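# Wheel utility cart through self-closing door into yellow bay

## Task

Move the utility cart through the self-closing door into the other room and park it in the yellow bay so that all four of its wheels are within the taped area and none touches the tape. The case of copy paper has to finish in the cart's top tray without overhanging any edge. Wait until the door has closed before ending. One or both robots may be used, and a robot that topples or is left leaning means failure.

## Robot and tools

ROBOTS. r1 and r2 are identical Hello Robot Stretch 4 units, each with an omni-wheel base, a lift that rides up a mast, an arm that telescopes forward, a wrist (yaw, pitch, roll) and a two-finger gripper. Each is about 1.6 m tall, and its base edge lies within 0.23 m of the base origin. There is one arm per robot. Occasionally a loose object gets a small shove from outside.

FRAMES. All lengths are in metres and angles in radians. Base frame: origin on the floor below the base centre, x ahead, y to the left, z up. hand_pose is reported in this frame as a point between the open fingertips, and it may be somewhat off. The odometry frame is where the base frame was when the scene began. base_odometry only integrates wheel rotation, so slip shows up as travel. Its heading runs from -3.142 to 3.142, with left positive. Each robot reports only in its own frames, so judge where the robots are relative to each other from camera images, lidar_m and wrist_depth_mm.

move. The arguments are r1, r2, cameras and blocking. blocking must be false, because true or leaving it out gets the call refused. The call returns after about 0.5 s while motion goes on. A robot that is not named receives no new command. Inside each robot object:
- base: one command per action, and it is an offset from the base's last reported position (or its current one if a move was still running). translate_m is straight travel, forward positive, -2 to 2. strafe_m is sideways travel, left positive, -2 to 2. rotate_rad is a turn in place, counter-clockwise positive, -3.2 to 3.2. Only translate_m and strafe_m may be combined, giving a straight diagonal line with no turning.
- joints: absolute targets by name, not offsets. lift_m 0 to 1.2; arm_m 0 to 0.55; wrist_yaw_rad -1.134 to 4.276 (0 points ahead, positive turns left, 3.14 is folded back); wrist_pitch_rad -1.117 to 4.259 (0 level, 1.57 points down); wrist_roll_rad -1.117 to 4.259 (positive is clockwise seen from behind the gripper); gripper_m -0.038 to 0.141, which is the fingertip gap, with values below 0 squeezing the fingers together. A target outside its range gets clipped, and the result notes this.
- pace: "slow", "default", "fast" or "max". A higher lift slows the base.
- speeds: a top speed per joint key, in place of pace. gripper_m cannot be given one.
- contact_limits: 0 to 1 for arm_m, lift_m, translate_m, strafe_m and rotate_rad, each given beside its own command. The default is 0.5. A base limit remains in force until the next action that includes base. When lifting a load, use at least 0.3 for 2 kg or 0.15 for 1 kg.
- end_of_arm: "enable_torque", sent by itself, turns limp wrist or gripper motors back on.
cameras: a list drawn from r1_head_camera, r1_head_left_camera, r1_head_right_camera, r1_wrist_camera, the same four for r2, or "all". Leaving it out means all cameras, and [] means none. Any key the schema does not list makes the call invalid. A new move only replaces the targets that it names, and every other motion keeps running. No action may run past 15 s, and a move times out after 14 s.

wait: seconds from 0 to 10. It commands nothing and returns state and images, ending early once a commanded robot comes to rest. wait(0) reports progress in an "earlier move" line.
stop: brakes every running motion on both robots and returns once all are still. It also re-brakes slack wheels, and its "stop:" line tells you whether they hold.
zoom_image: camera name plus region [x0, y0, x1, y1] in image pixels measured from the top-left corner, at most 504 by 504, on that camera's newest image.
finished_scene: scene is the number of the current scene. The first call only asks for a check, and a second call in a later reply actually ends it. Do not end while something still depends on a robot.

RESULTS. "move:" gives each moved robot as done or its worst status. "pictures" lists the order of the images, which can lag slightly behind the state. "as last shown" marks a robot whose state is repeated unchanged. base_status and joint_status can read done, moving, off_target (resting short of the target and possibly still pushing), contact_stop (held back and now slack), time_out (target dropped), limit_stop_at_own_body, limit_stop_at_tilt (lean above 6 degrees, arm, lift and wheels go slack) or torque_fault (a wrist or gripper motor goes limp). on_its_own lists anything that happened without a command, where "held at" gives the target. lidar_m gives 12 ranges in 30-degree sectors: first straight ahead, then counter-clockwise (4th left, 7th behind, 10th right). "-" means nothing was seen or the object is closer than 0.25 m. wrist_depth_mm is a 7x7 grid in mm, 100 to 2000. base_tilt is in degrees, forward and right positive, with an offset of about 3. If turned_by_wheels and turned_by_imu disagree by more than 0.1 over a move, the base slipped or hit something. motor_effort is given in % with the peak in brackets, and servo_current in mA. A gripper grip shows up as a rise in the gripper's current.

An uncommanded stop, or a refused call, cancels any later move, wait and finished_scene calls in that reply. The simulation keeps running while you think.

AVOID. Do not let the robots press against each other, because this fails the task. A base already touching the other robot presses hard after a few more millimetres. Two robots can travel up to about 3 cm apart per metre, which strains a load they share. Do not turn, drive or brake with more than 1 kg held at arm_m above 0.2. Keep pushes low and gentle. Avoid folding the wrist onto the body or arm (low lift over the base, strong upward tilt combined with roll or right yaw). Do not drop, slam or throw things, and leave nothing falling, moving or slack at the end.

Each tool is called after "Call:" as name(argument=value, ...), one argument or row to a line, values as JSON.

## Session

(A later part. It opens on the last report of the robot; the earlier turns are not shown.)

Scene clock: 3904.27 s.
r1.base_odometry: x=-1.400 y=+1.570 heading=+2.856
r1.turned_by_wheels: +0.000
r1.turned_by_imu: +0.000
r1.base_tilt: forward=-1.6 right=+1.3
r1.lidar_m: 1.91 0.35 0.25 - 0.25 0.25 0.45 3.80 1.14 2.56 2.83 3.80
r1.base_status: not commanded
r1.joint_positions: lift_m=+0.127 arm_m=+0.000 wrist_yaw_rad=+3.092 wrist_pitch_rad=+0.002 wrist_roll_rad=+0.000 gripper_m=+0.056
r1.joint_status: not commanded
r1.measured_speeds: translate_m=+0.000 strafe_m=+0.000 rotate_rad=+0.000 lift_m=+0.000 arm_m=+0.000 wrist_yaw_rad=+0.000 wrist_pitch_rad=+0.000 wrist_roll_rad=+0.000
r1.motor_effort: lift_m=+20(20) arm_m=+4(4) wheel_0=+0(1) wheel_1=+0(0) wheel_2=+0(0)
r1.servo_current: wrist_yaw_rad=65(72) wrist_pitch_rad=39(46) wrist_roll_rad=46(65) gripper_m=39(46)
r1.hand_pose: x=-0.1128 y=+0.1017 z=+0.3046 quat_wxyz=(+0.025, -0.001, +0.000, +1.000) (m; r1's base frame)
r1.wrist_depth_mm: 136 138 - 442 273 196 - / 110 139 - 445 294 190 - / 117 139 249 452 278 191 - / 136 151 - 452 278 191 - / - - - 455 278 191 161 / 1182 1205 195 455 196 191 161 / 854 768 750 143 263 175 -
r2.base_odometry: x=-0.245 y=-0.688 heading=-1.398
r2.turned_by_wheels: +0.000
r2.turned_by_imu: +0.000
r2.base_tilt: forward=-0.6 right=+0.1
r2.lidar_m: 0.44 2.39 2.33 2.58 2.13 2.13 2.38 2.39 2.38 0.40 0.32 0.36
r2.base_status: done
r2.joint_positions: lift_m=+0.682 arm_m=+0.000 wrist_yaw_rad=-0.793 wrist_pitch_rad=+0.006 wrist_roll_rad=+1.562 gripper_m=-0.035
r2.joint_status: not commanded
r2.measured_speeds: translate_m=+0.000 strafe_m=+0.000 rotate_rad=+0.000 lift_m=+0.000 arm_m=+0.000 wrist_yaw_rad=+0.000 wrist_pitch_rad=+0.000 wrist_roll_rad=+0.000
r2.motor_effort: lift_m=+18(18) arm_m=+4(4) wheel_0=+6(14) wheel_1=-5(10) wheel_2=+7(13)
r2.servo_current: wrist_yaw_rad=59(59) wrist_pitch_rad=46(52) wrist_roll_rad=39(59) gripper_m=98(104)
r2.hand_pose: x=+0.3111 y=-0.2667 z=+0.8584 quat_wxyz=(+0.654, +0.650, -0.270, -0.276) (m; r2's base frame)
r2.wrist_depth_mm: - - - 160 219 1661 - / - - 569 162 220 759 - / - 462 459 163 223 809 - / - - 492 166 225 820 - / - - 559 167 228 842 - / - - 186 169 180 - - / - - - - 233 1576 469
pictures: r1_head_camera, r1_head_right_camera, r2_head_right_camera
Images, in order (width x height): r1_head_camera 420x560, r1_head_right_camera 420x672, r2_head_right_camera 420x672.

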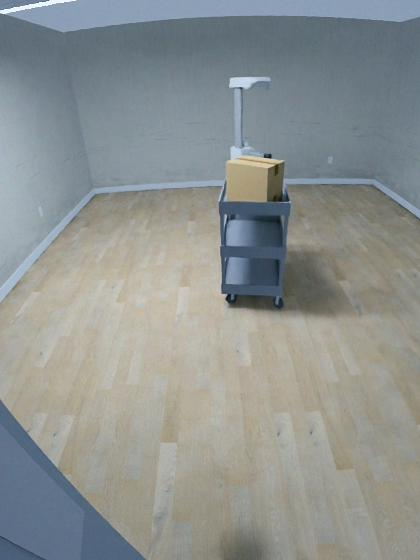

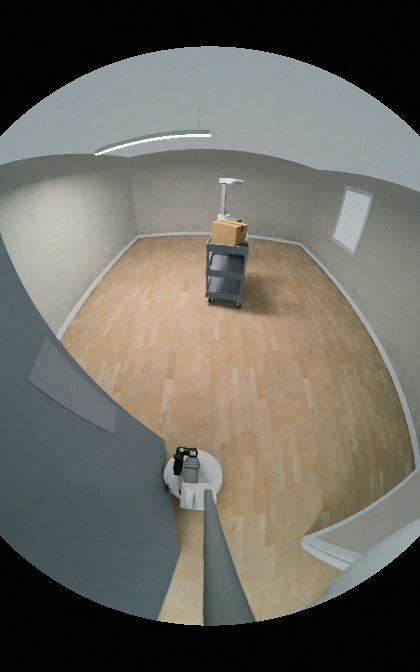

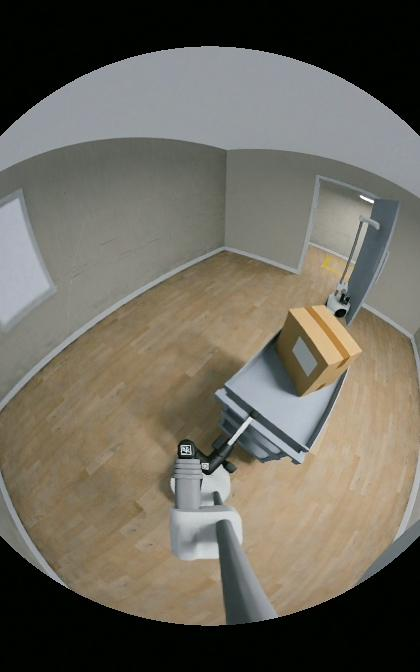

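Call:
move(
  blocking=false,
  cameras=[],
  r2={"base": {"translate_m": -0.427, "strafe_m": 0.346}, "pace": "slow"},
)

Call:
wait(
  seconds=9,
  cameras=["r2_wrist_camera", "r1_head_camera"],
)

Scene clock: 3972.80 s.
move: r2 moving
r1.base_odometry: x=-1.400 y=+1.570 heading=+2.856
r1.turned_by_wheels: +0.000
r1.turned_by_imu: +0.000
r1.base_tilt: forward=-1.6 right=+1.3
r1.lidar_m: 1.95 0.40 0.25 - 0.25 0.25 0.47 3.79 1.15 2.54 2.83 3.79
r1.base_status: not commanded
r1.joint_positions: lift_m=+0.127 arm_m=+0.000 wrist_yaw_rad=+3.092 wrist_pitch_rad=+0.002 wrist_roll_rad=+0.000 gripper_m=+0.056
r1.joint_status: not commanded
r1.measured_speeds: translate_m=+0.000 strafe_m=+0.000 rotate_rad=+0.000 lift_m=+0.000 arm_m=+0.000 wrist_yaw_rad=+0.000 wrist_pitch_rad=+0.000 wrist_roll_rad=+0.000
r1.motor_effort: lift_m=+20(20) arm_m=+4(4) wheel_0=+0(1) wheel_1=+0(0) wheel_2=+0(0)
r1.servo_current: wrist_yaw_rad=52(65) wrist_pitch_rad=39(46) wrist_roll_rad=52(59) gripper_m=46(46)
r1.hand_pose: x=-0.1128 y=+0.1017 z=+0.3046 quat_wxyz=(+0.025, -0.001, +0.000, +1.000) (m; r1's base frame)
r1.wrist_depth_mm: 136 138 - 442 274 196 - / 110 138 - 445 293 190 - / 117 139 248 449 278 190 - / 137 151 - 449 281 191 - / 1921 - - 455 281 192 161 / 1182 1205 195 459 196 191 161 / 854 750 759 143 264 176 -
r2.base_odometry: x=-0.239 y=-0.676 heading=-1.398
r2.turned_by_wheels: +0.000
r2.turned_by_imu: +0.001
r2.base_tilt: forward=-0.7 right=+0.1
r2.lidar_m: 2.88 2.39 2.34 2.63 2.14 2.10 2.34 2.40 2.37 0.40 0.35 0.38
r2.base_status: translate_m moving; strafe_m moving
r2.joint_positions: lift_m=+0.682 arm_m=+0.000 wrist_yaw_rad=-0.793 wrist_pitch_rad=+0.006 wrist_roll_rad=+1.562 gripper_m=-0.035
r2.joint_status: not commanded
r2.measured_speeds: translate_m=-0.041 strafe_m=+0.034 rotate_rad=+0.000 lift_m=+0.000 arm_m=+0.000 wrist_yaw_rad=+0.000 wrist_pitch_rad=+0.000 wrist_roll_rad=+0.000
r2.motor_effort: lift_m=+18(18) arm_m=+3(4) wheel_0=-11(12) wheel_1=+5(6) wheel_2=+9(11)
r2.servo_current: wrist_yaw_rad=46(52) wrist_pitch_rad=46(52) wrist_roll_rad=39(65) gripper_m=91(98)
r2.hand_pose: x=+0.3111 y=-0.2667 z=+0.8584 quat_wxyz=(+0.654, +0.650, -0.270, -0.276) (m; r2's base frame)
r2.wrist_depth_mm: - - - 163 221 1661 - / - - 585 164 223 750 - / - 469 459 165 225 820 - / - - 492 167 227 820 - / - - 549 168 229 842 - / - - 185 169 180 - - / - - - - 233 1576 473
pictures: none
No camera images: "cameras" was empty.

Scene clock: 3979.00 s.
earlier move: r2 done
r1.base_odometry: x=-1.400 y=+1.570 heading=+2.856
r1.turned_by_wheels: +0.000
r1.turned_by_imu: +0.000
r1.base_tilt: forward=-1.6 right=+1.3
r1.lidar_m: 2.47 0.36 0.25 - 0.25 0.25 0.44 3.81 1.13 2.53 2.85 3.78
r1.base_status: not commanded
r1.joint_positions: lift_m=+0.127 arm_m=+0.000 wrist_yaw_rad=+3.092 wrist_pitch_rad=+0.002 wrist_roll_rad=+0.000 gripper_m=+0.056
r1.joint_status: not commanded
r1.measured_speeds: translate_m=+0.000 strafe_m=+0.000 rotate_rad=+0.000 lift_m=+0.000 arm_m=+0.000 wrist_yaw_rad=+0.000 wrist_pitch_rad=+0.000 wrist_roll_rad=+0.000
r1.motor_effort: lift_m=+20(20) arm_m=+4(4) wheel_0=+0(1) wheel_1=+0(0) wheel_2=+0(0)
r1.servo_current: wrist_yaw_rad=39(78) wrist_pitch_rad=33(52) wrist_roll_rad=33(65) gripper_m=46(52)
r1.hand_pose: x=-0.1128 y=+0.1017 z=+0.3046 quat_wxyz=(+0.025, -0.001, +0.000, +1.000) (m; r1's base frame)
r1.wrist_depth_mm: 136 138 - 439 273 196 - / 110 138 - 445 294 190 - / 117 139 249 445 276 190 - / 137 151 - 452 278 191 - / 1863 - - 455 279 191 162 / 1205 1229 195 455 197 191 161 / 842 759 750 143 264 175 -
r2.base_odometry: x=+0.022 y=-0.208 heading=-1.398
r2.turned_by_wheels: +0.000
r2.turned_by_imu: -0.001
r2.base_tilt: forward=-0.6 right=+0.1
r2.lidar_m: 2.92 2.35 2.35 1.93 1.57 1.56 1.75 2.37 2.35 0.40 0.34 0.37
r2.base_status: done
r2.joint_positions: lift_m=+0.682 arm_m=+0.000 wrist_yaw_rad=-0.797 wrist_pitch_rad=+0.006 wrist_roll_rad=+1.562 gripper_m=-0.035
r2.joint_status: not commanded
r2.measured_speeds: translate_m=+0.000 strafe_m=+0.000 rotate_rad=+0.000 lift_m=+0.000 arm_m=+0.000 wrist_yaw_rad=+0.000 wrist_pitch_rad=+0.000 wrist_roll_rad=+0.000
r2.motor_effort: lift_m=+18(18) arm_m=+4(5) wheel_0=-5(15) wheel_1=+5(8) wheel_2=+3(11)
r2.servo_current: wrist_yaw_rad=39(65) wrist_pitch_rad=52(52) wrist_roll_rad=46(65) gripper_m=91(104)
r2.hand_pose: x=+0.3100 y=-0.2673 z=+0.8584 quat_wxyz=(+0.654, +0.650, -0.271, -0.277) (m; r2's base frame)
r2.wrist_depth_mm: - - - 166 225 1661 - / - - 621 167 226 768 - / - 492 459 167 227 831 - / - - 492 167 228 820 - / - - 544 168 229 842 - / - - 186 169 179 - - / - - - - 232 1576 484
wait: 6.20 of 9 s (r2 has come to rest)
pictures: r1_head_camera, r2_wrist_camera
Images, in order (width x height): r1_head_camera 420x560, r2_wrist_camera 616x392.

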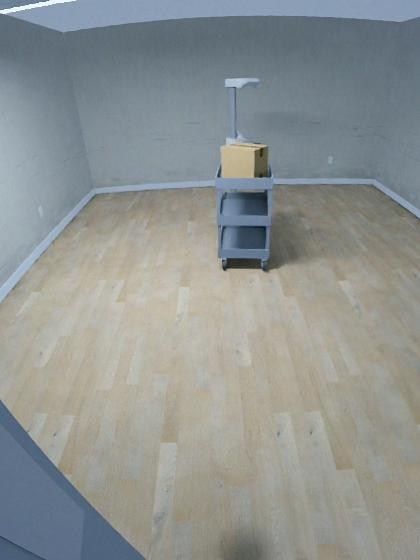

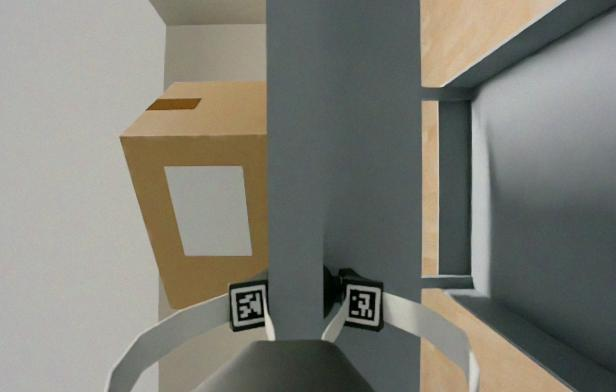

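Call:
zoom_image(
  camera="r1_head_camera",
  region=[190, 120, 300, 280],
)

Call:
wait(
  seconds=0,
  cameras=["r2_head_right_camera", "r2_head_left_camera"],
)

Call:
zoom_image(
  camera="r2_head_right_camera",
  region=[180, 160, 420, 500],
)

Scaled by 3.150 from the camera's 420x560 image, which has a finer 600x800 frame.

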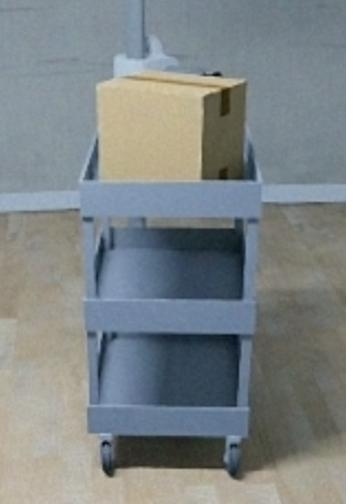

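Scene clock: 3988.33 s.
r1.base_odometry: x=-1.400 y=+1.570 heading=+2.856
r1.turned_by_wheels: +0.000
r1.turned_by_imu: +0.000
r1.base_tilt: forward=-1.6 right=+1.3
r1.lidar_m: 2.49 0.38 0.25 - 0.25 0.25 0.49 3.79 1.15 2.56 2.84 3.79
r1.base_status: not commanded
r1.joint_positions: lift_m=+0.127 arm_m=+0.000 wrist_yaw_rad=+3.092 wrist_pitch_rad=+0.002 wrist_roll_rad=+0.000 gripper_m=+0.056
r1.joint_status: not commanded
r1.measured_speeds: translate_m=+0.000 strafe_m=+0.000 rotate_rad=+0.000 lift_m=+0.000 arm_m=+0.000 wrist_yaw_rad=+0.000 wrist_pitch_rad=+0.000 wrist_roll_rad=+0.000
r1.motor_effort: lift_m=+20(20) arm_m=+4(4) wheel_0=+0(1) wheel_1=+0(0) wheel_2=+0(0)
r1.servo_current: wrist_yaw_rad=52(78) wrist_pitch_rad=39(52) wrist_roll_rad=39(65) gripper_m=46(52)
r1.hand_pose: x=-0.1128 y=+0.1017 z=+0.3046 quat_wxyz=(+0.025, -0.001, +0.000, +1.000) (m; r1's base frame)
r1.wrist_depth_mm: 136 138 - 439 274 196 - / 110 139 - 445 293 189 - / 117 139 249 452 276 190 - / 137 151 - 455 279 191 - / 1921 - - 459 279 191 161 / 1205 1182 195 459 196 193 161 / 866 759 759 143 264 175 -
r2.base_odometry: x=+0.022 y=-0.208 heading=-1.398
r2.turned_by_wheels: +0.000
r2.turned_by_imu: +0.000
r2.base_tilt: forward=-0.7 right=+0.1
r2.lidar_m: 2.93 2.33 2.37 1.92 1.58 1.57 1.76 2.38 2.36 0.39 0.33 0.34
r2.base_status: done
r2.joint_positions: lift_m=+0.682 arm_m=+0.000 wrist_yaw_rad=-0.797 wrist_pitch_rad=+0.006 wrist_roll_rad=+1.562 gripper_m=-0.035
r2.joint_status: not commanded
r2.measured_speeds: translate_m=+0.000 strafe_m=+0.000 rotate_rad=+0.000 lift_m=+0.000 arm_m=+0.000 wrist_yaw_rad=+0.000 wrist_pitch_rad=+0.000 wrist_roll_rad=+0.000
r2.motor_effort: lift_m=+18(18) arm_m=+4(5) wheel_0=-6(15) wheel_1=+6(8) wheel_2=+3(11)
r2.servo_current: wrist_yaw_rad=33(65) wrist_pitch_rad=46(52) wrist_roll_rad=46(65) gripper_m=91(104)
r2.hand_pose: x=+0.3100 y=-0.2673 z=+0.8584 quat_wxyz=(+0.654, +0.650, -0.271, -0.277) (m; r2's base frame)
r2.wrist_depth_mm: - - - 166 224 1661 - / - - 627 166 227 778 - / - 492 459 167 227 820 - / - - 484 168 229 820 - / - - 544 169 229 831 - / - - 185 170 179 - - / - - - - 231 1618 488
pictures: r2_head_left_camera, r2_head_right_camera
Images, in order (width x height): r2_head_left_camera 420x672, r2_head_right_camera 420x672.

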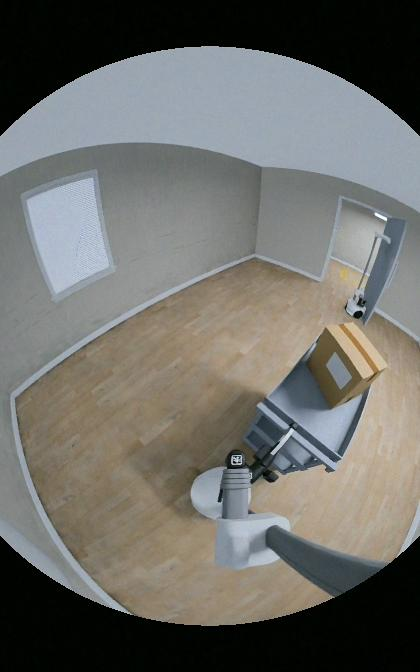

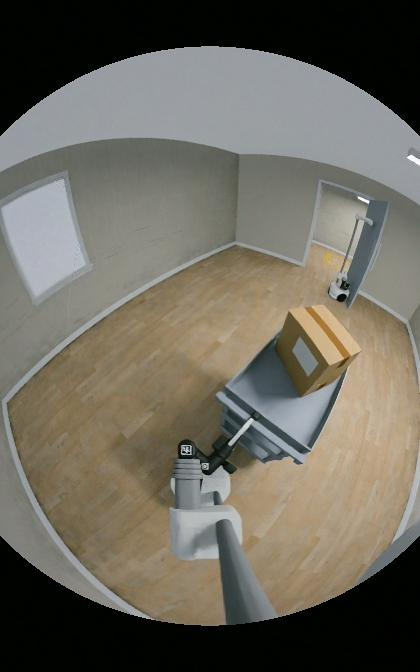

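Scaled by 1.482 from the camera's 420x672 image, which has a finer 600x960 frame.

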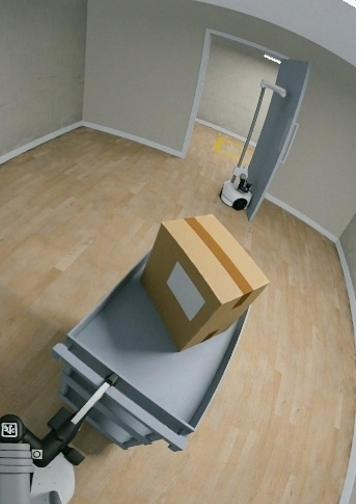

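Call:
move(
  blocking=false,
  cameras=[],
  r2={"joints": {"gripper_m": 0.13}},
)

Call:
wait(
  seconds=3,
  cameras=[],
)

Call:
move(
  blocking=false,
  cameras=[],
  r2={"base": {"translate_m": -0.0903, "strafe_m": 0.0474}},
)

Call:
wait(
  seconds=3,
  cameras=["r2_wrist_camera"],
)

Scene clock: 4026.83 s.
move: r2 moving
r1.base_odometry: x=-1.400 y=+1.570 heading=+2.856
r1.turned_by_wheels: +0.000
r1.turned_by_imu: +0.000
r1.base_tilt: forward=-1.6 right=+1.3
r1.lidar_m: 2.48 0.34 0.25 - 0.25 0.25 0.45 3.78 1.13 2.56 2.84 3.79
r1.base_status: not commanded
r1.joint_positions: lift_m=+0.127 arm_m=+0.000 wrist_yaw_rad=+3.092 wrist_pitch_rad=+0.002 wrist_roll_rad=+0.000 gripper_m=+0.056
r1.joint_status: not commanded
r1.measured_speeds: translate_m=+0.000 strafe_m=+0.000 rotate_rad=+0.000 lift_m=+0.000 arm_m=+0.000 wrist_yaw_rad=+0.000 wrist_pitch_rad=+0.000 wrist_roll_rad=+0.000
r1.motor_effort: lift_m=+20(20) arm_m=+4(4) wheel_0=+0(1) wheel_1=+0(0) wheel_2=+0(0)
r1.servo_current: wrist_yaw_rad=46(59) wrist_pitch_rad=39(52) wrist_roll_rad=52(59) gripper_m=39(46)
r1.hand_pose: x=-0.1128 y=+0.1017 z=+0.3046 quat_wxyz=(+0.025, -0.001, +0.000, +1.000) (m; r1's base frame)
r1.wrist_depth_mm: 136 138 - 445 276 196 - / 110 138 - 445 294 190 - / 117 139 248 452 278 190 - / 137 151 - 452 277 191 - / 1983 - - 459 279 192 162 / 1205 1160 194 459 197 191 161 / 854 759 759 143 264 175 -
r2.base_odometry: x=+0.022 y=-0.208 heading=-1.397
r2.turned_by_wheels: +0.000
r2.turned_by_imu: +0.001
r2.base_tilt: forward=-0.7 right=+0.0
r2.lidar_m: 2.89 2.36 2.36 1.96 1.59 1.57 1.76 2.34 2.37 0.38 0.36 0.37
r2.base_status: not commanded
r2.joint_positions: lift_m=+0.682 arm_m=+0.000 wrist_yaw_rad=-0.798 wrist_pitch_rad=+0.006 wrist_roll_rad=+1.562 gripper_m=-0.010
r2.joint_status: gripper_m moving
r2.measured_speeds: translate_m=+0.000 strafe_m=+0.000 rotate_rad=+0.000 lift_m=+0.000 arm_m=+0.000 wrist_yaw_rad=+0.000 wrist_pitch_rad=+0.000 wrist_roll_rad=+0.000
r2.motor_effort: lift_m=+18(18) arm_m=+4(4) wheel_0=-4(6) wheel_1=+6(6) wheel_2=+3(4)
r2.servo_current: wrist_yaw_rad=59(59) wrist_pitch_rad=46(52) wrist_roll_rad=46(59) gripper_m=85(91)
r2.hand_pose: x=+0.3097 y=-0.2674 z=+0.8584 quat_wxyz=(+0.653, +0.650, -0.271, -0.278) (m; r2's base frame)
r2.wrist_depth_mm: - - - 169 229 1708 - / - - 627 170 230 768 - / - 504 466 171 231 831 - / - - 492 172 231 831 - / - - 544 172 234 831 - / - - 190 173 181 - - / - - - - 235 1661 488
pictures: none
No camera images: "cameras" was empty.

Scene clock: 4028.70 s.
earlier move: r2 done
r1.base_odometry: x=-1.400 y=+1.570 heading=+2.856
r1.turned_by_wheels: +0.000
r1.turned_by_imu: +0.000
r1.base_tilt: forward=-1.6 right=+1.3
r1.lidar_m: 2.46 0.37 0.25 - 0.25 0.25 0.46 3.80 1.15 2.55 2.82 3.80
r1.base_status: not commanded
r1.joint_positions: lift_m=+0.127 arm_m=+0.000 wrist_yaw_rad=+3.092 wrist_pitch_rad=+0.002 wrist_roll_rad=+0.000 gripper_m=+0.056
r1.joint_status: not commanded
r1.measured_speeds: translate_m=+0.000 strafe_m=+0.000 rotate_rad=+0.000 lift_m=+0.000 arm_m=+0.000 wrist_yaw_rad=+0.000 wrist_pitch_rad=+0.000 wrist_roll_rad=+0.000
r1.motor_effort: lift_m=+20(20) arm_m=+4(4) wheel_0=+0(1) wheel_1=+0(0) wheel_2=+0(0)
r1.servo_current: wrist_yaw_rad=52(72) wrist_pitch_rad=39(52) wrist_roll_rad=52(65) gripper_m=33(52)
r1.hand_pose: x=-0.1128 y=+0.1017 z=+0.3046 quat_wxyz=(+0.025, -0.001, +0.000, +1.000) (m; r1's base frame)
r1.wrist_depth_mm: 136 138 - 442 273 196 - / 110 138 - 445 294 189 - / 117 139 249 452 278 190 - / 137 151 - 452 279 191 - / - - - 455 279 191 162 / 1205 1205 194 459 197 192 161 / 842 759 750 143 264 175 -
r2.base_odometry: x=+0.022 y=-0.207 heading=-1.397
r2.turned_by_wheels: +0.000
r2.turned_by_imu: +0.000
r2.base_tilt: forward=-0.7 right=+0.1
r2.lidar_m: 2.90 2.38 2.34 1.94 1.59 1.58 1.76 2.37 2.35 0.41 0.36 0.38
r2.base_status: not commanded
r2.joint_positions: lift_m=+0.682 arm_m=+0.000 wrist_yaw_rad=-0.798 wrist_pitch_rad=+0.005 wrist_roll_rad=+1.562 gripper_m=+0.130
r2.joint_status: all done
r2.measured_speeds: translate_m=+0.000 strafe_m=+0.000 rotate_rad=+0.000 lift_m=+0.000 arm_m=+0.000 wrist_yaw_rad=+0.000 wrist_pitch_rad=+0.000 wrist_roll_rad=+0.000
r2.motor_effort: lift_m=+18(18) arm_m=+4(4) wheel_0=-3(6) wheel_1=+6(6) wheel_2=+3(4)
r2.servo_current: wrist_yaw_rad=52(59) wrist_pitch_rad=39(52) wrist_roll_rad=39(59) gripper_m=52(124)
r2.hand_pose: x=+0.3097 y=-0.2674 z=+0.8589 quat_wxyz=(+0.654, +0.650, -0.272, -0.277) (m; r2's base frame)
r2.wrist_depth_mm: - - - 182 240 1708 - / - - 647 183 242 798 - / - - 473 184 244 842 - / - - 512 185 244 842 - / - - 549 186 246 842 - / - - 609 186 213 213 - / - - - - - 1661 473
wait: 1.87 of 3 s (r2 has come to rest)
pictures: none
No camera images: "cameras" was empty.

Scene clock: 4029.20 s.
move: r2 moving
r1.base_odometry: x=-1.400 y=+1.570 heading=+2.856
r1.turned_by_wheels: +0.000
r1.turned_by_imu: +0.000
r1.base_tilt: forward=-1.6 right=+1.3
r1.lidar_m: 2.46 0.36 0.25 - 0.25 0.25 0.46 3.77 1.16 2.56 2.84 3.78
r1.base_status: not commanded
r1.joint_positions: lift_m=+0.127 arm_m=+0.000 wrist_yaw_rad=+3.092 wrist_pitch_rad=+0.002 wrist_roll_rad=+0.000 gripper_m=+0.056
r1.joint_status: not commanded
r1.measured_speeds: translate_m=+0.000 strafe_m=+0.000 rotate_rad=+0.000 lift_m=+0.000 arm_m=+0.000 wrist_yaw_rad=+0.000 wrist_pitch_rad=+0.000 wrist_roll_rad=+0.000
r1.motor_effort: lift_m=+20(20) arm_m=+4(4) wheel_0=+0(1) wheel_1=+0(0) wheel_2=+0(0)
r1.servo_current: wrist_yaw_rad=46(59) wrist_pitch_rad=39(46) wrist_roll_rad=72(72) gripper_m=39(46)
r1.hand_pose: x=-0.1128 y=+0.1017 z=+0.3046 quat_wxyz=(+0.025, -0.001, +0.000, +1.000) (m; r1's base frame)
r1.wrist_depth_mm: 136 138 - 442 273 196 - / 110 138 - 442 293 190 - / 117 139 249 452 276 191 - / 136 151 - 452 278 192 - / 1921 - - 455 281 191 162 / 1182 1182 195 459 196 191 161 / 842 759 750 143 265 175 -
r2.base_odometry: x=+0.033 y=-0.174 heading=-1.397
r2.turned_by_wheels: +0.000
r2.turned_by_imu: +0.000
r2.base_tilt: forward=-0.7 right=+0.1
r2.lidar_m: 2.94 2.36 2.36 1.90 1.56 1.56 1.73 2.36 2.37 0.47 0.38 0.39
r2.base_status: translate_m moving; strafe_m moving
r2.joint_positions: lift_m=+0.682 arm_m=+0.000 wrist_yaw_rad=-0.798 wrist_pitch_rad=+0.005 wrist_roll_rad=+1.562 gripper_m=+0.130
r2.joint_status: not commanded
r2.measured_speeds: translate_m=-0.124 strafe_m=+0.064 rotate_rad=+0.004 lift_m=+0.000 arm_m=+0.000 wrist_yaw_rad=+0.000 wrist_pitch_rad=+0.000 wrist_roll_rad=+0.000
r2.motor_effort: lift_m=+18(18) arm_m=+4(4) wheel_0=-9(12) wheel_1=-4(5) wheel_2=+12(12)
r2.servo_current: wrist_yaw_rad=46(59) wrist_pitch_rad=39(46) wrist_roll_rad=52(59) gripper_m=52(59)
r2.hand_pose: x=+0.3097 y=-0.2674 z=+0.8589 quat_wxyz=(+0.654, +0.650, -0.272, -0.277) (m; r2's base frame)
r2.wrist_depth_mm: - - - 210 268 1708 - / - - - 211 271 842 - / - - 504 213 272 866 - / - - 535 213 273 878 - / - - 580 215 276 878 - / - - 634 216 213 185 - / - - - - - 1708 496
pictures: none
No camera images: "cameras" was empty.

Scene clock: 4030.20 s.
earlier move: r2 done
r1.base_odometry: x=-1.400 y=+1.570 heading=+2.856
r1.turned_by_wheels: +0.000
r1.turned_by_imu: +0.000
r1.base_tilt: forward=-1.6 right=+1.3
r1.lidar_m: 2.46 0.33 0.25 - 0.25 0.25 0.47 3.79 1.15 2.53 2.84 3.80
r1.base_status: not commanded
r1.joint_positions: lift_m=+0.127 arm_m=+0.000 wrist_yaw_rad=+3.092 wrist_pitch_rad=+0.002 wrist_roll_rad=+0.000 gripper_m=+0.056
r1.joint_status: not commanded
r1.measured_speeds: translate_m=+0.000 strafe_m=+0.000 rotate_rad=+0.000 lift_m=+0.000 arm_m=+0.000 wrist_yaw_rad=+0.000 wrist_pitch_rad=+0.000 wrist_roll_rad=+0.000
r1.motor_effort: lift_m=+20(20) arm_m=+4(4) wheel_0=+0(1) wheel_1=+0(0) wheel_2=+0(0)
r1.servo_current: wrist_yaw_rad=65(65) wrist_pitch_rad=39(46) wrist_roll_rad=39(72) gripper_m=39(46)
r1.hand_pose: x=-0.1128 y=+0.1017 z=+0.3046 quat_wxyz=(+0.025, -0.001, +0.000, +1.000) (m; r1's base frame)
r1.wrist_depth_mm: 136 138 - 442 274 196 - / 110 138 - 445 293 189 - / 117 139 247 449 278 191 - / 137 151 - 452 279 191 - / 1983 - - 455 279 191 161 / 1205 1182 195 459 196 191 161 / 842 750 759 143 263 175 -
r2.base_odometry: x=+0.054 y=-0.111 heading=-1.398
r2.turned_by_wheels: +0.000
r2.turned_by_imu: +0.000
r2.base_tilt: forward=-0.6 right=+0.1
r2.lidar_m: 2.94 2.39 2.36 1.82 1.47 1.48 1.67 2.37 2.33 2.60 0.45 0.43
r2.base_status: done
r2.joint_positions: lift_m=+0.682 arm_m=+0.000 wrist_yaw_rad=-0.798 wrist_pitch_rad=+0.005 wrist_roll_rad=+1.562 gripper_m=+0.130
r2.joint_status: not commanded
r2.measured_speeds: translate_m=+0.000 strafe_m=+0.000 rotate_rad=+0.000 lift_m=+0.000 arm_m=+0.000 wrist_yaw_rad=+0.000 wrist_pitch_rad=+0.000 wrist_roll_rad=+0.000
r2.motor_effort: lift_m=+18(18) arm_m=+3(4) wheel_0=-2(12) wheel_1=-5(6) wheel_2=+2(12)
r2.servo_current: wrist_yaw_rad=46(59) wrist_pitch_rad=46(46) wrist_roll_rad=52(59) gripper_m=59(59)
r2.hand_pose: x=+0.3097 y=-0.2674 z=+0.8589 quat_wxyz=(+0.654, +0.650, -0.272, -0.277) (m; r2's base frame)
r2.wrist_depth_mm: - - - 336 340 1366 355 / - - - 338 - 1708 - / - - 634 340 340 917 - / - - 585 342 342 946 - / - - 640 343 343 - - / - - 217 283 213 - - / - - - - - 1863 512
wait: 1.00 of 3 s (r2 has come to rest)
pictures: r2_wrist_camera
Images, in order (width x height): r2_wrist_camera 616x392.

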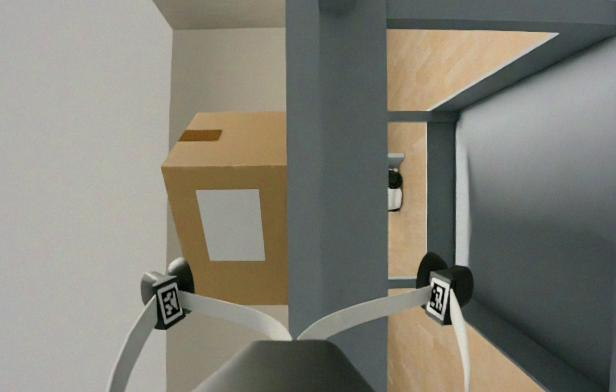

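Call:
move(
  blocking=false,
  cameras=[],
  r2={"joints": {"wrist_roll_rad": 0.0, "wrist_yaw_rad": -0.828, "gripper_m": 0.141}},
)

Call:
wait(
  seconds=3,
  cameras=["r2_wrist_camera"],
)

Scene clock: 4051.47 s.
move: r2 moving
r1.base_odometry: x=-1.400 y=+1.570 heading=+2.856
r1.turned_by_wheels: +0.000
r1.turned_by_imu: +0.000
r1.base_tilt: forward=-1.6 right=+1.2
r1.lidar_m: 2.46 0.38 0.25 - 0.25 0.25 0.48 3.82 1.14 2.55 2.82 3.77
r1.base_status: not commanded
r1.joint_positions: lift_m=+0.127 arm_m=+0.000 wrist_yaw_rad=+3.092 wrist_pitch_rad=+0.002 wrist_roll_rad=+0.000 gripper_m=+0.056
r1.joint_status: not commanded
r1.measured_speeds: translate_m=+0.000 strafe_m=+0.000 rotate_rad=+0.000 lift_m=+0.000 arm_m=+0.000 wrist_yaw_rad=+0.000 wrist_pitch_rad=+0.000 wrist_roll_rad=+0.000
r1.motor_effort: lift_m=+20(20) arm_m=+4(4) wheel_0=+0(1) wheel_1=+0(0) wheel_2=+0(0)
r1.servo_current: wrist_yaw_rad=52(65) wrist_pitch_rad=39(52) wrist_roll_rad=39(59) gripper_m=39(46)
r1.hand_pose: x=-0.1128 y=+0.1017 z=+0.3046 quat_wxyz=(+0.025, -0.001, +0.000, +1.000) (m; r1's base frame)
r1.wrist_depth_mm: 136 138 - 445 273 196 - / 110 138 - 445 294 190 - / 117 139 247 449 278 190 - / 136 151 - 452 278 191 - / 1983 - - 455 281 191 162 / 1205 1182 195 459 197 192 161 / 842 750 759 143 263 175 -
r2.base_odometry: x=+0.054 y=-0.111 heading=-1.398
r2.turned_by_wheels: +0.000
r2.turned_by_imu: +0.000
r2.base_tilt: forward=-0.7 right=+0.1
r2.lidar_m: 2.97 2.40 2.38 1.83 1.50 1.46 1.67 2.37 2.34 2.60 0.43 0.45
r2.base_status: not commanded
r2.joint_positions: lift_m=+0.682 arm_m=+0.000 wrist_yaw_rad=-0.825 wrist_pitch_rad=+0.005 wrist_roll_rad=+0.975 gripper_m=+0.139
r2.joint_status: wrist_yaw_rad moving; wrist_roll_rad moving; gripper_m moving
r2.measured_speeds: translate_m=+0.000 strafe_m=+0.000 rotate_rad=+0.000 lift_m=+0.000 arm_m=+0.000 wrist_yaw_rad=+0.000 wrist_pitch_rad=+0.000 wrist_roll_rad=-1.820
r2.motor_effort: lift_m=+18(18) arm_m=+3(4) wheel_0=-2(3) wheel_1=-5(5) wheel_2=+2(2)
r2.servo_current: wrist_yaw_rad=65(65) wrist_pitch_rad=46(46) wrist_roll_rad=98(98) gripper_m=85(85)
r2.hand_pose: x=+0.3023 y=-0.2712 z=+0.8589 quat_wxyz=(+0.809, +0.430, -0.186, -0.355) (m; r2's base frame)
r2.wrist_depth_mm: - - - - - 281 - / - - - - 342 340 1863 / - - 585 627 342 362 353 / - - 634 580 342 1863 1499 / - - 683 343 343 917 - / - - 290 285 200 185 - / - - - - - - -
pictures: none
No camera images: "cameras" was empty.

Scene clock: 4052.47 s.
earlier move: r2 done
r1.base_odometry: x=-1.400 y=+1.570 heading=+2.856
r1.turned_by_wheels: +0.000
r1.turned_by_imu: +0.000
r1.base_tilt: forward=-1.6 right=+1.3
r1.lidar_m: 2.47 0.35 0.25 - 0.25 0.25 0.46 3.79 1.13 2.54 2.83 3.79
r1.base_status: not commanded
r1.joint_positions: lift_m=+0.127 arm_m=+0.000 wrist_yaw_rad=+3.092 wrist_pitch_rad=+0.002 wrist_roll_rad=+0.000 gripper_m=+0.056
r1.joint_status: not commanded
r1.measured_speeds: translate_m=+0.000 strafe_m=+0.000 rotate_rad=+0.000 lift_m=+0.000 arm_m=+0.000 wrist_yaw_rad=+0.000 wrist_pitch_rad=+0.000 wrist_roll_rad=+0.000
r1.motor_effort: lift_m=+20(20) arm_m=+4(4) wheel_0=+0(1) wheel_1=+0(0) wheel_2=+0(0)
r1.servo_current: wrist_yaw_rad=52(65) wrist_pitch_rad=39(52) wrist_roll_rad=39(78) gripper_m=46(46)
r1.hand_pose: x=-0.1128 y=+0.1017 z=+0.3046 quat_wxyz=(+0.025, -0.001, +0.000, +1.000) (m; r1's base frame)
r1.wrist_depth_mm: 136 138 - 442 273 196 - / 110 138 - 445 291 190 - / 117 139 248 449 277 191 - / 137 151 - 455 279 191 - / 1921 - - 452 279 191 161 / 1205 1182 195 459 196 191 162 / 842 759 768 143 263 176 -
r2.base_odometry: x=+0.054 y=-0.111 heading=-1.398
r2.turned_by_wheels: +0.000
r2.turned_by_imu: +0.000
r2.base_tilt: forward=-0.7 right=+0.1
r2.lidar_m: 2.95 2.37 2.35 1.85 1.49 1.48 1.67 2.36 2.33 2.62 0.44 0.44
r2.base_status: not commanded
r2.joint_positions: lift_m=+0.682 arm_m=+0.000 wrist_yaw_rad=-0.825 wrist_pitch_rad=+0.005 wrist_roll_rad=+0.002 gripper_m=+0.141
r2.joint_status: all done
r2.measured_speeds: translate_m=+0.000 strafe_m=+0.000 rotate_rad=+0.000 lift_m=+0.000 arm_m=+0.000 wrist_yaw_rad=+0.000 wrist_pitch_rad=+0.000 wrist_roll_rad=+0.000
r2.motor_effort: lift_m=+18(18) arm_m=+4(4) wheel_0=-2(3) wheel_1=-4(5) wheel_2=+2(2)
r2.servo_current: wrist_yaw_rad=46(65) wrist_pitch_rad=46(46) wrist_roll_rad=46(117) gripper_m=59(85)
r2.hand_pose: x=+0.3023 y=-0.2712 z=+0.8589 quat_wxyz=(+0.916, +0.002, +0.002, -0.401) (m; r2's base frame)
r2.wrist_depth_mm: - - - - - - - / - - - - - - - / - - 715 609 676 - - / - - 723 621 668 - - / - 289 287 286 285 282 281 / - 213 347 345 345 342 340 / 1921 1708 1808 - 917 1808 1576
wait: 1.00 of 3 s (r2 has come to rest)
pictures: r2_wrist_camera
Images, in order (width x height): r2_wrist_camera 616x392.

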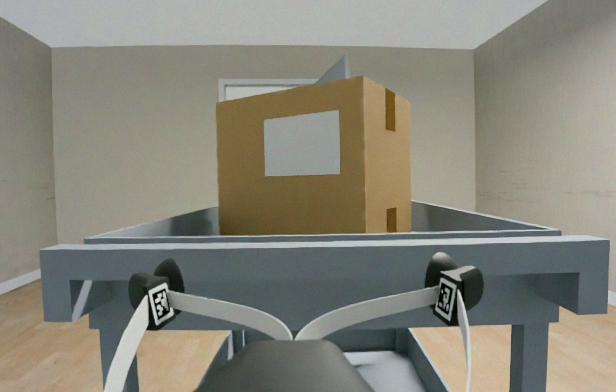

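Call:
move(
  blocking=false,
  cameras=[],
  r2={"base": {"translate_m": 0.1414, "strafe_m": -0.1415}, "pace": "slow"},
)

Call:
wait(
  seconds=5,
  cameras=["r2_wrist_camera"],
)

Scene clock: 4067.87 s.
move: r2 moving
r1.base_odometry: x=-1.400 y=+1.570 heading=+2.856
r1.turned_by_wheels: +0.000
r1.turned_by_imu: +0.000
r1.base_tilt: forward=-1.6 right=+1.3
r1.lidar_m: 2.46 0.37 0.25 - 0.25 0.25 0.49 3.81 1.15 2.56 2.83 3.78
r1.base_status: not commanded
r1.joint_positions: lift_m=+0.127 arm_m=+0.000 wrist_yaw_rad=+3.092 wrist_pitch_rad=+0.002 wrist_roll_rad=+0.000 gripper_m=+0.056
r1.joint_status: not commanded
r1.measured_speeds: translate_m=+0.000 strafe_m=+0.000 rotate_rad=+0.000 lift_m=+0.000 arm_m=+0.000 wrist_yaw_rad=+0.000 wrist_pitch_rad=+0.000 wrist_roll_rad=+0.000
r1.motor_effort: lift_m=+20(20) arm_m=+4(4) wheel_0=+0(0) wheel_1=+0(0) wheel_2=+0(0)
r1.servo_current: wrist_yaw_rad=52(65) wrist_pitch_rad=46(52) wrist_roll_rad=46(59) gripper_m=46(46)
r1.hand_pose: x=-0.1128 y=+0.1017 z=+0.3046 quat_wxyz=(+0.025, -0.001, +0.000, +1.000) (m; r1's base frame)
r1.wrist_depth_mm: 136 138 - 442 271 196 - / 110 138 - 445 293 190 - / 117 139 249 449 277 190 - / 136 151 - 449 279 191 - / - - - 455 279 191 162 / 1182 1205 195 459 196 191 161 / 854 750 768 143 265 176 -
r2.base_odometry: x=+0.046 y=-0.121 heading=-1.398
r2.turned_by_wheels: -0.001
r2.turned_by_imu: +0.000
r2.base_tilt: forward=-0.7 right=+0.1
r2.lidar_m: 2.94 2.40 2.36 1.85 1.50 1.48 1.68 2.37 2.35 2.63 0.43 0.45
r2.base_status: translate_m moving; strafe_m moving
r2.joint_positions: lift_m=+0.682 arm_m=+0.000 wrist_yaw_rad=-0.825 wrist_pitch_rad=+0.005 wrist_roll_rad=+0.002 gripper_m=+0.141
r2.joint_status: not commanded
r2.measured_speeds: translate_m=+0.035 strafe_m=-0.036 rotate_rad=-0.002 lift_m=+0.000 arm_m=+0.000 wrist_yaw_rad=+0.000 wrist_pitch_rad=+0.000 wrist_roll_rad=+0.000
r2.motor_effort: lift_m=+18(18) arm_m=+4(4) wheel_0=+9(9) wheel_1=-6(7) wheel_2=-6(10)
r2.servo_current: wrist_yaw_rad=46(59) wrist_pitch_rad=39(46) wrist_roll_rad=46(52) gripper_m=52(52)
r2.hand_pose: x=+0.3023 y=-0.2712 z=+0.8589 quat_wxyz=(+0.916, +0.002, +0.002, -0.401) (m; r2's base frame)
r2.wrist_depth_mm: - - - - - - - / - - - 640 - - - / - - 707 597 668 - - / - - 707 597 668 - - / 340 278 276 276 273 272 271 / 304 206 336 334 201 330 330 / 1921 373 1808 - 904 1756 1618
pictures: none
No camera images: "cameras" was empty.

Scene clock: 4070.63 s.
earlier move: r2 done
r1.base_odometry: x=-1.400 y=+1.570 heading=+2.856
r1.turned_by_wheels: +0.000
r1.turned_by_imu: +0.000
r1.base_tilt: forward=-1.6 right=+1.3
r1.lidar_m: 2.29 0.39 0.25 - 0.25 0.25 0.47 3.78 1.14 2.53 2.83 3.79
r1.base_status: not commanded
r1.joint_positions: lift_m=+0.127 arm_m=+0.000 wrist_yaw_rad=+3.092 wrist_pitch_rad=+0.002 wrist_roll_rad=+0.000 gripper_m=+0.056
r1.joint_status: not commanded
r1.measured_speeds: translate_m=+0.000 strafe_m=+0.000 rotate_rad=+0.000 lift_m=+0.000 arm_m=+0.000 wrist_yaw_rad=+0.000 wrist_pitch_rad=+0.000 wrist_roll_rad=+0.000
r1.motor_effort: lift_m=+20(20) arm_m=+4(4) wheel_0=+0(1) wheel_1=+0(0) wheel_2=+0(0)
r1.servo_current: wrist_yaw_rad=59(65) wrist_pitch_rad=52(52) wrist_roll_rad=39(65) gripper_m=39(46)
r1.hand_pose: x=-0.1128 y=+0.1017 z=+0.3046 quat_wxyz=(+0.025, -0.001, +0.000, +1.000) (m; r1's base frame)
r1.wrist_depth_mm: 136 138 - 439 273 196 - / 110 138 - 442 294 190 - / 117 139 248 449 278 190 - / 136 151 - 449 278 191 - / 1983 - - 455 279 191 162 / 1182 1182 194 459 197 192 161 / 842 759 750 143 265 176 -
r2.base_odometry: x=-0.061 y=-0.274 heading=-1.398
r2.turned_by_wheels: +0.000
r2.turned_by_imu: +0.001
r2.base_tilt: forward=-0.7 right=+0.0
r2.lidar_m: 0.51 2.42 2.38 2.07 1.70 1.66 1.87 2.36 2.33 2.60 0.42 0.41
r2.base_status: done
r2.joint_positions: lift_m=+0.682 arm_m=+0.000 wrist_yaw_rad=-0.830 wrist_pitch_rad=+0.005 wrist_roll_rad=+0.002 gripper_m=+0.141
r2.joint_status: not commanded
r2.measured_speeds: translate_m=+0.000 strafe_m=+0.000 rotate_rad=+0.000 lift_m=+0.000 arm_m=+0.000 wrist_yaw_rad=+0.000 wrist_pitch_rad=+0.000 wrist_roll_rad=+0.000
r2.motor_effort: lift_m=+18(18) arm_m=+4(4) wheel_0=+4(14) wheel_1=-5(8) wheel_2=-5(13)
r2.servo_current: wrist_yaw_rad=39(65) wrist_pitch_rad=46(52) wrist_roll_rad=39(59) gripper_m=46(65)
r2.hand_pose: x=+0.3010 y=-0.2718 z=+0.8589 quat_wxyz=(+0.915, +0.002, +0.002, -0.403) (m; r2's base frame)
r2.wrist_depth_mm: - - - - - - - / - - - 574 - - - / - - 647 554 676 - - / - - 647 564 621 - - / 301 301 301 264 256 249 243 / 252 210 243 243 243 244 283 / 317 1708 1708 - - 1756 312
wait: 2.77 of 5 s (r2 has come to rest)
pictures: r2_wrist_camera
Images, in order (width x height): r2_wrist_camera 616x392.

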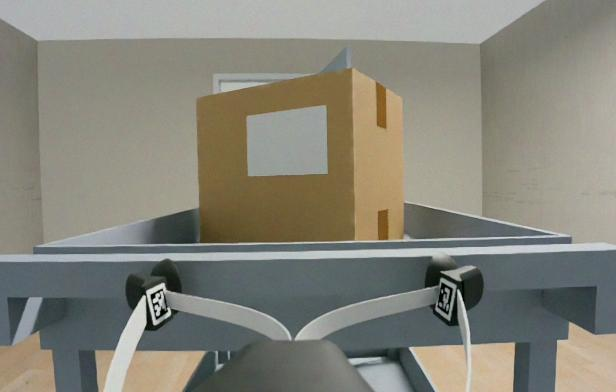

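Call:
move(
  blocking=false,
  cameras=[],
  r2={"base": {"translate_m": 0.2855, "strafe_m": -0.362}, "joints": {"wrist_yaw_rad": -0.673}, "speeds": {"wrist_yaw_rad": 0.035}, "pace": "slow"},
)

Call:
wait(
  seconds=8,
  cameras=["r2_wrist_camera"],
)

r2: "speeds": wrist_yaw_rad = 0.035 is out of range 0.05 to 1.82
Scene clock: 4094.37 s.
r1.base_odometry: x=-1.400 y=+1.570 heading=+2.856
r1.turned_by_wheels: +0.000
r1.turned_by_imu: +0.000
r1.base_tilt: forward=-1.6 right=+1.3
r1.lidar_m: 2.29 0.39 0.25 - 0.25 0.25 0.46 3.80 1.15 2.55 2.84 3.77
r1.base_status: not commanded
r1.joint_positions: lift_m=+0.127 arm_m=+0.000 wrist_yaw_rad=+3.092 wrist_pitch_rad=+0.002 wrist_roll_rad=+0.000 gripper_m=+0.056
r1.joint_status: not commanded
r1.measured_speeds: translate_m=+0.000 strafe_m=+0.000 rotate_rad=+0.000 lift_m=+0.000 arm_m=+0.000 wrist_yaw_rad=+0.000 wrist_pitch_rad=+0.000 wrist_roll_rad=+0.000
r1.motor_effort: lift_m=+20(20) arm_m=+4(4) wheel_0=+0(1) wheel_1=+0(0) wheel_2=+0(0)
r1.servo_current: wrist_yaw_rad=52(65) wrist_pitch_rad=39(52) wrist_roll_rad=39(65) gripper_m=39(46)
r1.hand_pose: x=-0.1128 y=+0.1017 z=+0.3046 quat_wxyz=(+0.025, -0.001, +0.000, +1.000) (m; r1's base frame)
r1.wrist_depth_mm: 136 138 - 445 273 196 - / 110 138 - 442 294 189 - / 117 139 248 449 277 191 - / 137 150 - 452 279 191 - / 1921 - - 455 278 191 161 / 1182 1182 194 459 196 192 161 / 854 759 759 144 265 175 -
r2.base_odometry: x=-0.061 y=-0.274 heading=-1.398
r2.turned_by_wheels: +0.000
r2.turned_by_imu: +0.000
r2.base_tilt: forward=-0.7 right=+0.1
r2.lidar_m: 0.54 2.41 2.37 2.04 1.70 1.69 1.90 2.33 2.31 2.59 0.41 0.41
r2.base_status: done
r2.joint_positions: lift_m=+0.682 arm_m=+0.000 wrist_yaw_rad=-0.830 wrist_pitch_rad=+0.005 wrist_roll_rad=+0.002 gripper_m=+0.141
r2.joint_status: not commanded
r2.measured_speeds: translate_m=+0.000 strafe_m=+0.000 rotate_rad=+0.000 lift_m=+0.000 arm_m=+0.000 wrist_yaw_rad=+0.000 wrist_pitch_rad=+0.000 wrist_roll_rad=+0.000
r2.motor_effort: lift_m=+18(18) arm_m=+4(4) wheel_0=+5(14) wheel_1=-5(8) wheel_2=-5(13)
r2.servo_current: wrist_yaw_rad=59(65) wrist_pitch_rad=46(52) wrist_roll_rad=46(59) gripper_m=52(65)
r2.hand_pose: x=+0.3010 y=-0.2718 z=+0.8589 quat_wxyz=(+0.915, +0.002, +0.002, -0.403) (m; r2's base frame)
r2.wrist_depth_mm: - - - - - - - / - - - 569 - - - / - - 647 554 683 - - / - - 647 559 615 - - / 303 303 303 264 256 250 243 / 253 210 242 244 243 243 283 / 315 1756 1756 - - 1756 312
pictures: none

not run: a call was refused earlier in this reply.

Call:
move(
  blocking=false,
  cameras=[],
  r2={"base": {"translate_m": 0.2855, "strafe_m": -0.362}, "joints": {"wrist_yaw_rad": -0.673}, "speeds": {"wrist_yaw_rad": 0.05}, "pace": "slow"},
)

Call:
wait(
  seconds=8,
  cameras=["r2_wrist_camera"],
)

Call:
wait(
  seconds=5,
  cameras=["r2_wrist_camera"],
)

Scene clock: 4100.17 s.
move: r2 moving
r1.base_odometry: x=-1.400 y=+1.570 heading=+2.856
r1.turned_by_wheels: +0.000
r1.turned_by_imu: +0.000
r1.base_tilt: forward=-1.6 right=+1.2
r1.lidar_m: 2.29 0.37 0.25 - 0.25 0.25 0.50 3.80 1.15 2.56 2.84 3.78
r1.base_status: not commanded
r1.joint_positions: lift_m=+0.127 arm_m=+0.000 wrist_yaw_rad=+3.092 wrist_pitch_rad=+0.002 wrist_roll_rad=+0.000 gripper_m=+0.056
r1.joint_status: not commanded
r1.measured_speeds: translate_m=+0.000 strafe_m=+0.000 rotate_rad=+0.000 lift_m=+0.000 arm_m=+0.000 wrist_yaw_rad=+0.000 wrist_pitch_rad=+0.000 wrist_roll_rad=+0.000
r1.motor_effort: lift_m=+20(20) arm_m=+4(4) wheel_0=-1(1) wheel_1=+0(0) wheel_2=+0(0)
r1.servo_current: wrist_yaw_rad=26(65) wrist_pitch_rad=46(52) wrist_roll_rad=59(65) gripper_m=46(46)
r1.hand_pose: x=-0.1128 y=+0.1017 z=+0.3046 quat_wxyz=(+0.025, -0.001, +0.000, +1.000) (m; r1's base frame)
r1.wrist_depth_mm: 136 138 - 439 274 196 - / 110 138 - 449 291 189 - / 117 139 249 452 279 190 - / 137 151 - 452 279 191 - / 1921 - - 459 278 192 162 / 1182 1205 195 459 197 191 161 / 854 759 750 143 263 175 -
r2.base_odometry: x=-0.070 y=-0.283 heading=-1.399
r2.turned_by_wheels: -0.001
r2.turned_by_imu: +0.000
r2.base_tilt: forward=-0.7 right=+0.1
r2.lidar_m: 0.51 2.44 2.39 2.08 1.70 1.66 1.90 2.32 2.31 2.58 0.42 0.41
r2.base_status: translate_m moving; strafe_m moving
r2.joint_positions: lift_m=+0.682 arm_m=+0.000 wrist_yaw_rad=-0.812 wrist_pitch_rad=+0.005 wrist_roll_rad=+0.002 gripper_m=+0.141
r2.joint_status: wrist_yaw_rad moving
r2.measured_speeds: translate_m=+0.031 strafe_m=-0.039 rotate_rad=+0.000 lift_m=+0.000 arm_m=+0.000 wrist_yaw_rad=+0.052 wrist_pitch_rad=+0.000 wrist_roll_rad=+0.000
r2.motor_effort: lift_m=+18(18) arm_m=+4(4) wheel_0=+9(14) wheel_1=-8(8) wheel_2=-10(10)
r2.servo_current: wrist_yaw_rad=20(65) wrist_pitch_rad=46(46) wrist_roll_rad=39(59) gripper_m=39(59)
r2.hand_pose: x=+0.3059 y=-0.2694 z=+0.8589 quat_wxyz=(+0.919, +0.002, +0.002, -0.395) (m; r2's base frame)
r2.wrist_depth_mm: - - - - - - - / - - - 574 - - - / - - 654 554 654 - - / - - 654 559 603 - - / 303 303 301 265 256 250 242 / 252 212 242 242 242 241 285 / 1708 1708 1708 - - 1708 309
pictures: none
No camera images: "cameras" was empty.

Scene clock: 4105.53 s.
earlier move: r2 done
r1.base_odometry: x=-1.400 y=+1.570 heading=+2.856
r1.turned_by_wheels: +0.000
r1.turned_by_imu: +0.000
r1.base_tilt: forward=-1.6 right=+1.3
r1.lidar_m: 1.82 0.33 0.25 - 0.25 0.25 0.48 3.79 1.14 2.59 2.82 3.79
r1.base_status: not commanded
r1.joint_positions: lift_m=+0.127 arm_m=+0.000 wrist_yaw_rad=+3.092 wrist_pitch_rad=+0.002 wrist_roll_rad=+0.000 gripper_m=+0.056
r1.joint_status: not commanded
r1.measured_speeds: translate_m=+0.000 strafe_m=+0.000 rotate_rad=+0.000 lift_m=+0.000 arm_m=+0.000 wrist_yaw_rad=+0.000 wrist_pitch_rad=+0.000 wrist_roll_rad=+0.000
r1.motor_effort: lift_m=+20(20) arm_m=+4(4) wheel_0=+0(1) wheel_1=+0(0) wheel_2=+0(0)
r1.servo_current: wrist_yaw_rad=39(72) wrist_pitch_rad=46(52) wrist_roll_rad=52(72) gripper_m=39(52)
r1.hand_pose: x=-0.1128 y=+0.1017 z=+0.3046 quat_wxyz=(+0.025, -0.001, +0.000, +1.000) (m; r1's base frame)
r1.wrist_depth_mm: 136 138 - 442 272 196 - / 110 139 - 445 294 190 - / 117 139 248 445 277 190 - / 136 151 - 452 278 191 - / 1921 - - 459 279 191 162 / 1229 1205 195 459 197 192 161 / 842 759 768 143 264 175 -
r2.base_odometry: x=-0.369 y=-0.617 heading=-1.399
r2.turned_by_wheels: +0.000
r2.turned_by_imu: +0.001
r2.base_tilt: forward=-0.7 right=+0.0
r2.lidar_m: 0.50 2.53 2.47 2.61 2.15 2.13 2.36 2.26 2.25 2.49 0.42 0.43
r2.base_status: done
r2.joint_positions: lift_m=+0.682 arm_m=+0.000 wrist_yaw_rad=-0.677 wrist_pitch_rad=+0.005 wrist_roll_rad=+0.002 gripper_m=+0.141
r2.joint_status: all done
r2.measured_speeds: translate_m=+0.000 strafe_m=+0.000 rotate_rad=+0.000 lift_m=+0.000 arm_m=+0.000 wrist_yaw_rad=+0.000 wrist_pitch_rad=+0.000 wrist_roll_rad=+0.000
r2.motor_effort: lift_m=+18(18) arm_m=+4(4) wheel_0=+5(14) wheel_1=-5(9) wheel_2=-5(13)
r2.servo_current: wrist_yaw_rad=52(137) wrist_pitch_rad=46(52) wrist_roll_rad=46(65) gripper_m=52(59)
r2.hand_pose: x=+0.3410 y=-0.2488 z=+0.8589 quat_wxyz=(+0.943, +0.002, +0.002, -0.332) (m; r2's base frame)
r2.wrist_depth_mm: - - - - - - - / - - - 647 544 - - / - - - 603 539 - - / - - - 609 539 - - / - 273 268 262 256 248 239 / - 205 252 248 240 235 289 / 1921 1756 1808 - - 1756 1708
wait: 5.37 of 8 s (r2 has come to rest)
pictures: r2_wrist_camera
Images, in order (width x height): r2_wrist_camera 616x392.

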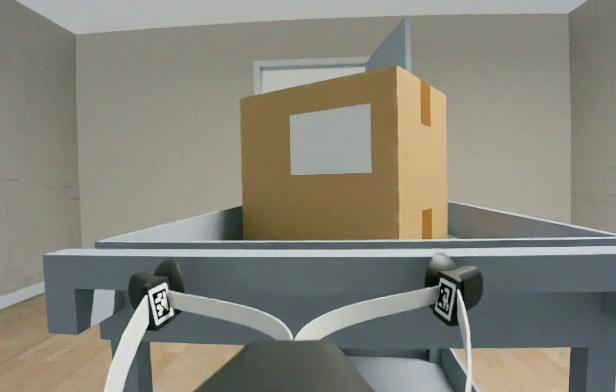

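Scene clock: 4110.53 s.
r1.base_odometry: x=-1.400 y=+1.570 heading=+2.856
r1.turned_by_wheels: +0.000
r1.turned_by_imu: +0.000
r1.base_tilt: forward=-1.6 right=+1.3
r1.lidar_m: 1.81 0.38 0.25 - 0.25 0.25 0.48 3.78 1.16 2.53 2.86 3.80
r1.base_status: not commanded
r1.joint_positions: lift_m=+0.127 arm_m=+0.000 wrist_yaw_rad=+3.092 wrist_pitch_rad=+0.002 wrist_roll_rad=+0.000 gripper_m=+0.056
r1.joint_status: not commanded
r1.measured_speeds: translate_m=+0.000 strafe_m=+0.000 rotate_rad=+0.000 lift_m=+0.000 arm_m=+0.000 wrist_yaw_rad=+0.000 wrist_pitch_rad=+0.000 wrist_roll_rad=+0.000
r1.motor_effort: lift_m=+20(20) arm_m=+4(4) wheel_0=+0(1) wheel_1=+0(0) wheel_2=+0(0)
r1.servo_current: wrist_yaw_rad=46(72) wrist_pitch_rad=39(52) wrist_roll_rad=52(72) gripper_m=46(52)
r1.hand_pose: x=-0.1128 y=+0.1017 z=+0.3046 quat_wxyz=(+0.025, -0.001, +0.000, +1.000) (m; r1's base frame)
r1.wrist_depth_mm: 136 138 - 445 276 197 - / 110 138 - 449 293 190 - / 117 139 248 452 278 190 - / 136 151 - 455 279 192 - / 1983 - - 455 278 192 161 / 1205 1205 194 459 197 191 161 / 866 759 750 143 264 175 -
r2.base_odometry: x=-0.369 y=-0.617 heading=-1.399
r2.turned_by_wheels: +0.000
r2.turned_by_imu: +0.001
r2.base_tilt: forward=-0.7 right=+0.1
r2.lidar_m: 0.50 2.52 2.48 2.61 2.14 2.13 2.36 2.23 2.21 2.48 0.42 0.42
r2.base_status: done
r2.joint_positions: lift_m=+0.682 arm_m=+0.000 wrist_yaw_rad=-0.677 wrist_pitch_rad=+0.005 wrist_roll_rad=+0.002 gripper_m=+0.141
r2.joint_status: all done
r2.measured_speeds: translate_m=+0.000 strafe_m=+0.000 rotate_rad=+0.000 lift_m=+0.000 arm_m=+0.000 wrist_yaw_rad=+0.000 wrist_pitch_rad=+0.000 wrist_roll_rad=+0.000
r2.motor_effort: lift_m=+18(18) arm_m=+3(4) wheel_0=+6(14) wheel_1=-6(9) wheel_2=-5(13)
r2.servo_current: wrist_yaw_rad=46(137) wrist_pitch_rad=33(52) wrist_roll_rad=46(65) gripper_m=52(59)
r2.hand_pose: x=+0.3410 y=-0.2488 z=+0.8589 quat_wxyz=(+0.943, +0.002, +0.002, -0.332) (m; r2's base frame)
r2.wrist_depth_mm: - - - - - - - / - - - 647 539 - - / - - - 603 539 - - / - - - 603 544 - - / - 274 268 263 256 248 239 / - 205 251 249 240 236 289 / 1921 1708 1863 - - 1756 1661
wait: 5.00 s; at rest by 0.27 s
pictures: r2_wrist_camera
Images, in order (width x height): r2_wrist_camera 616x392.

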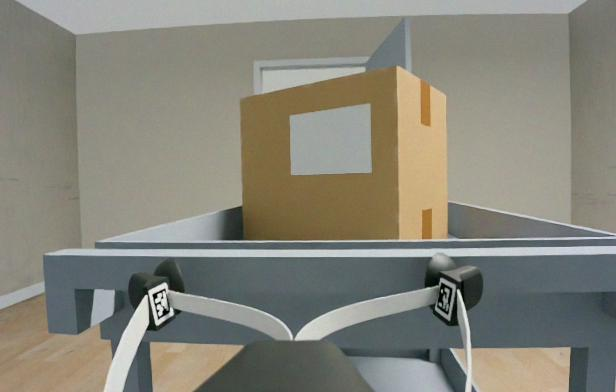

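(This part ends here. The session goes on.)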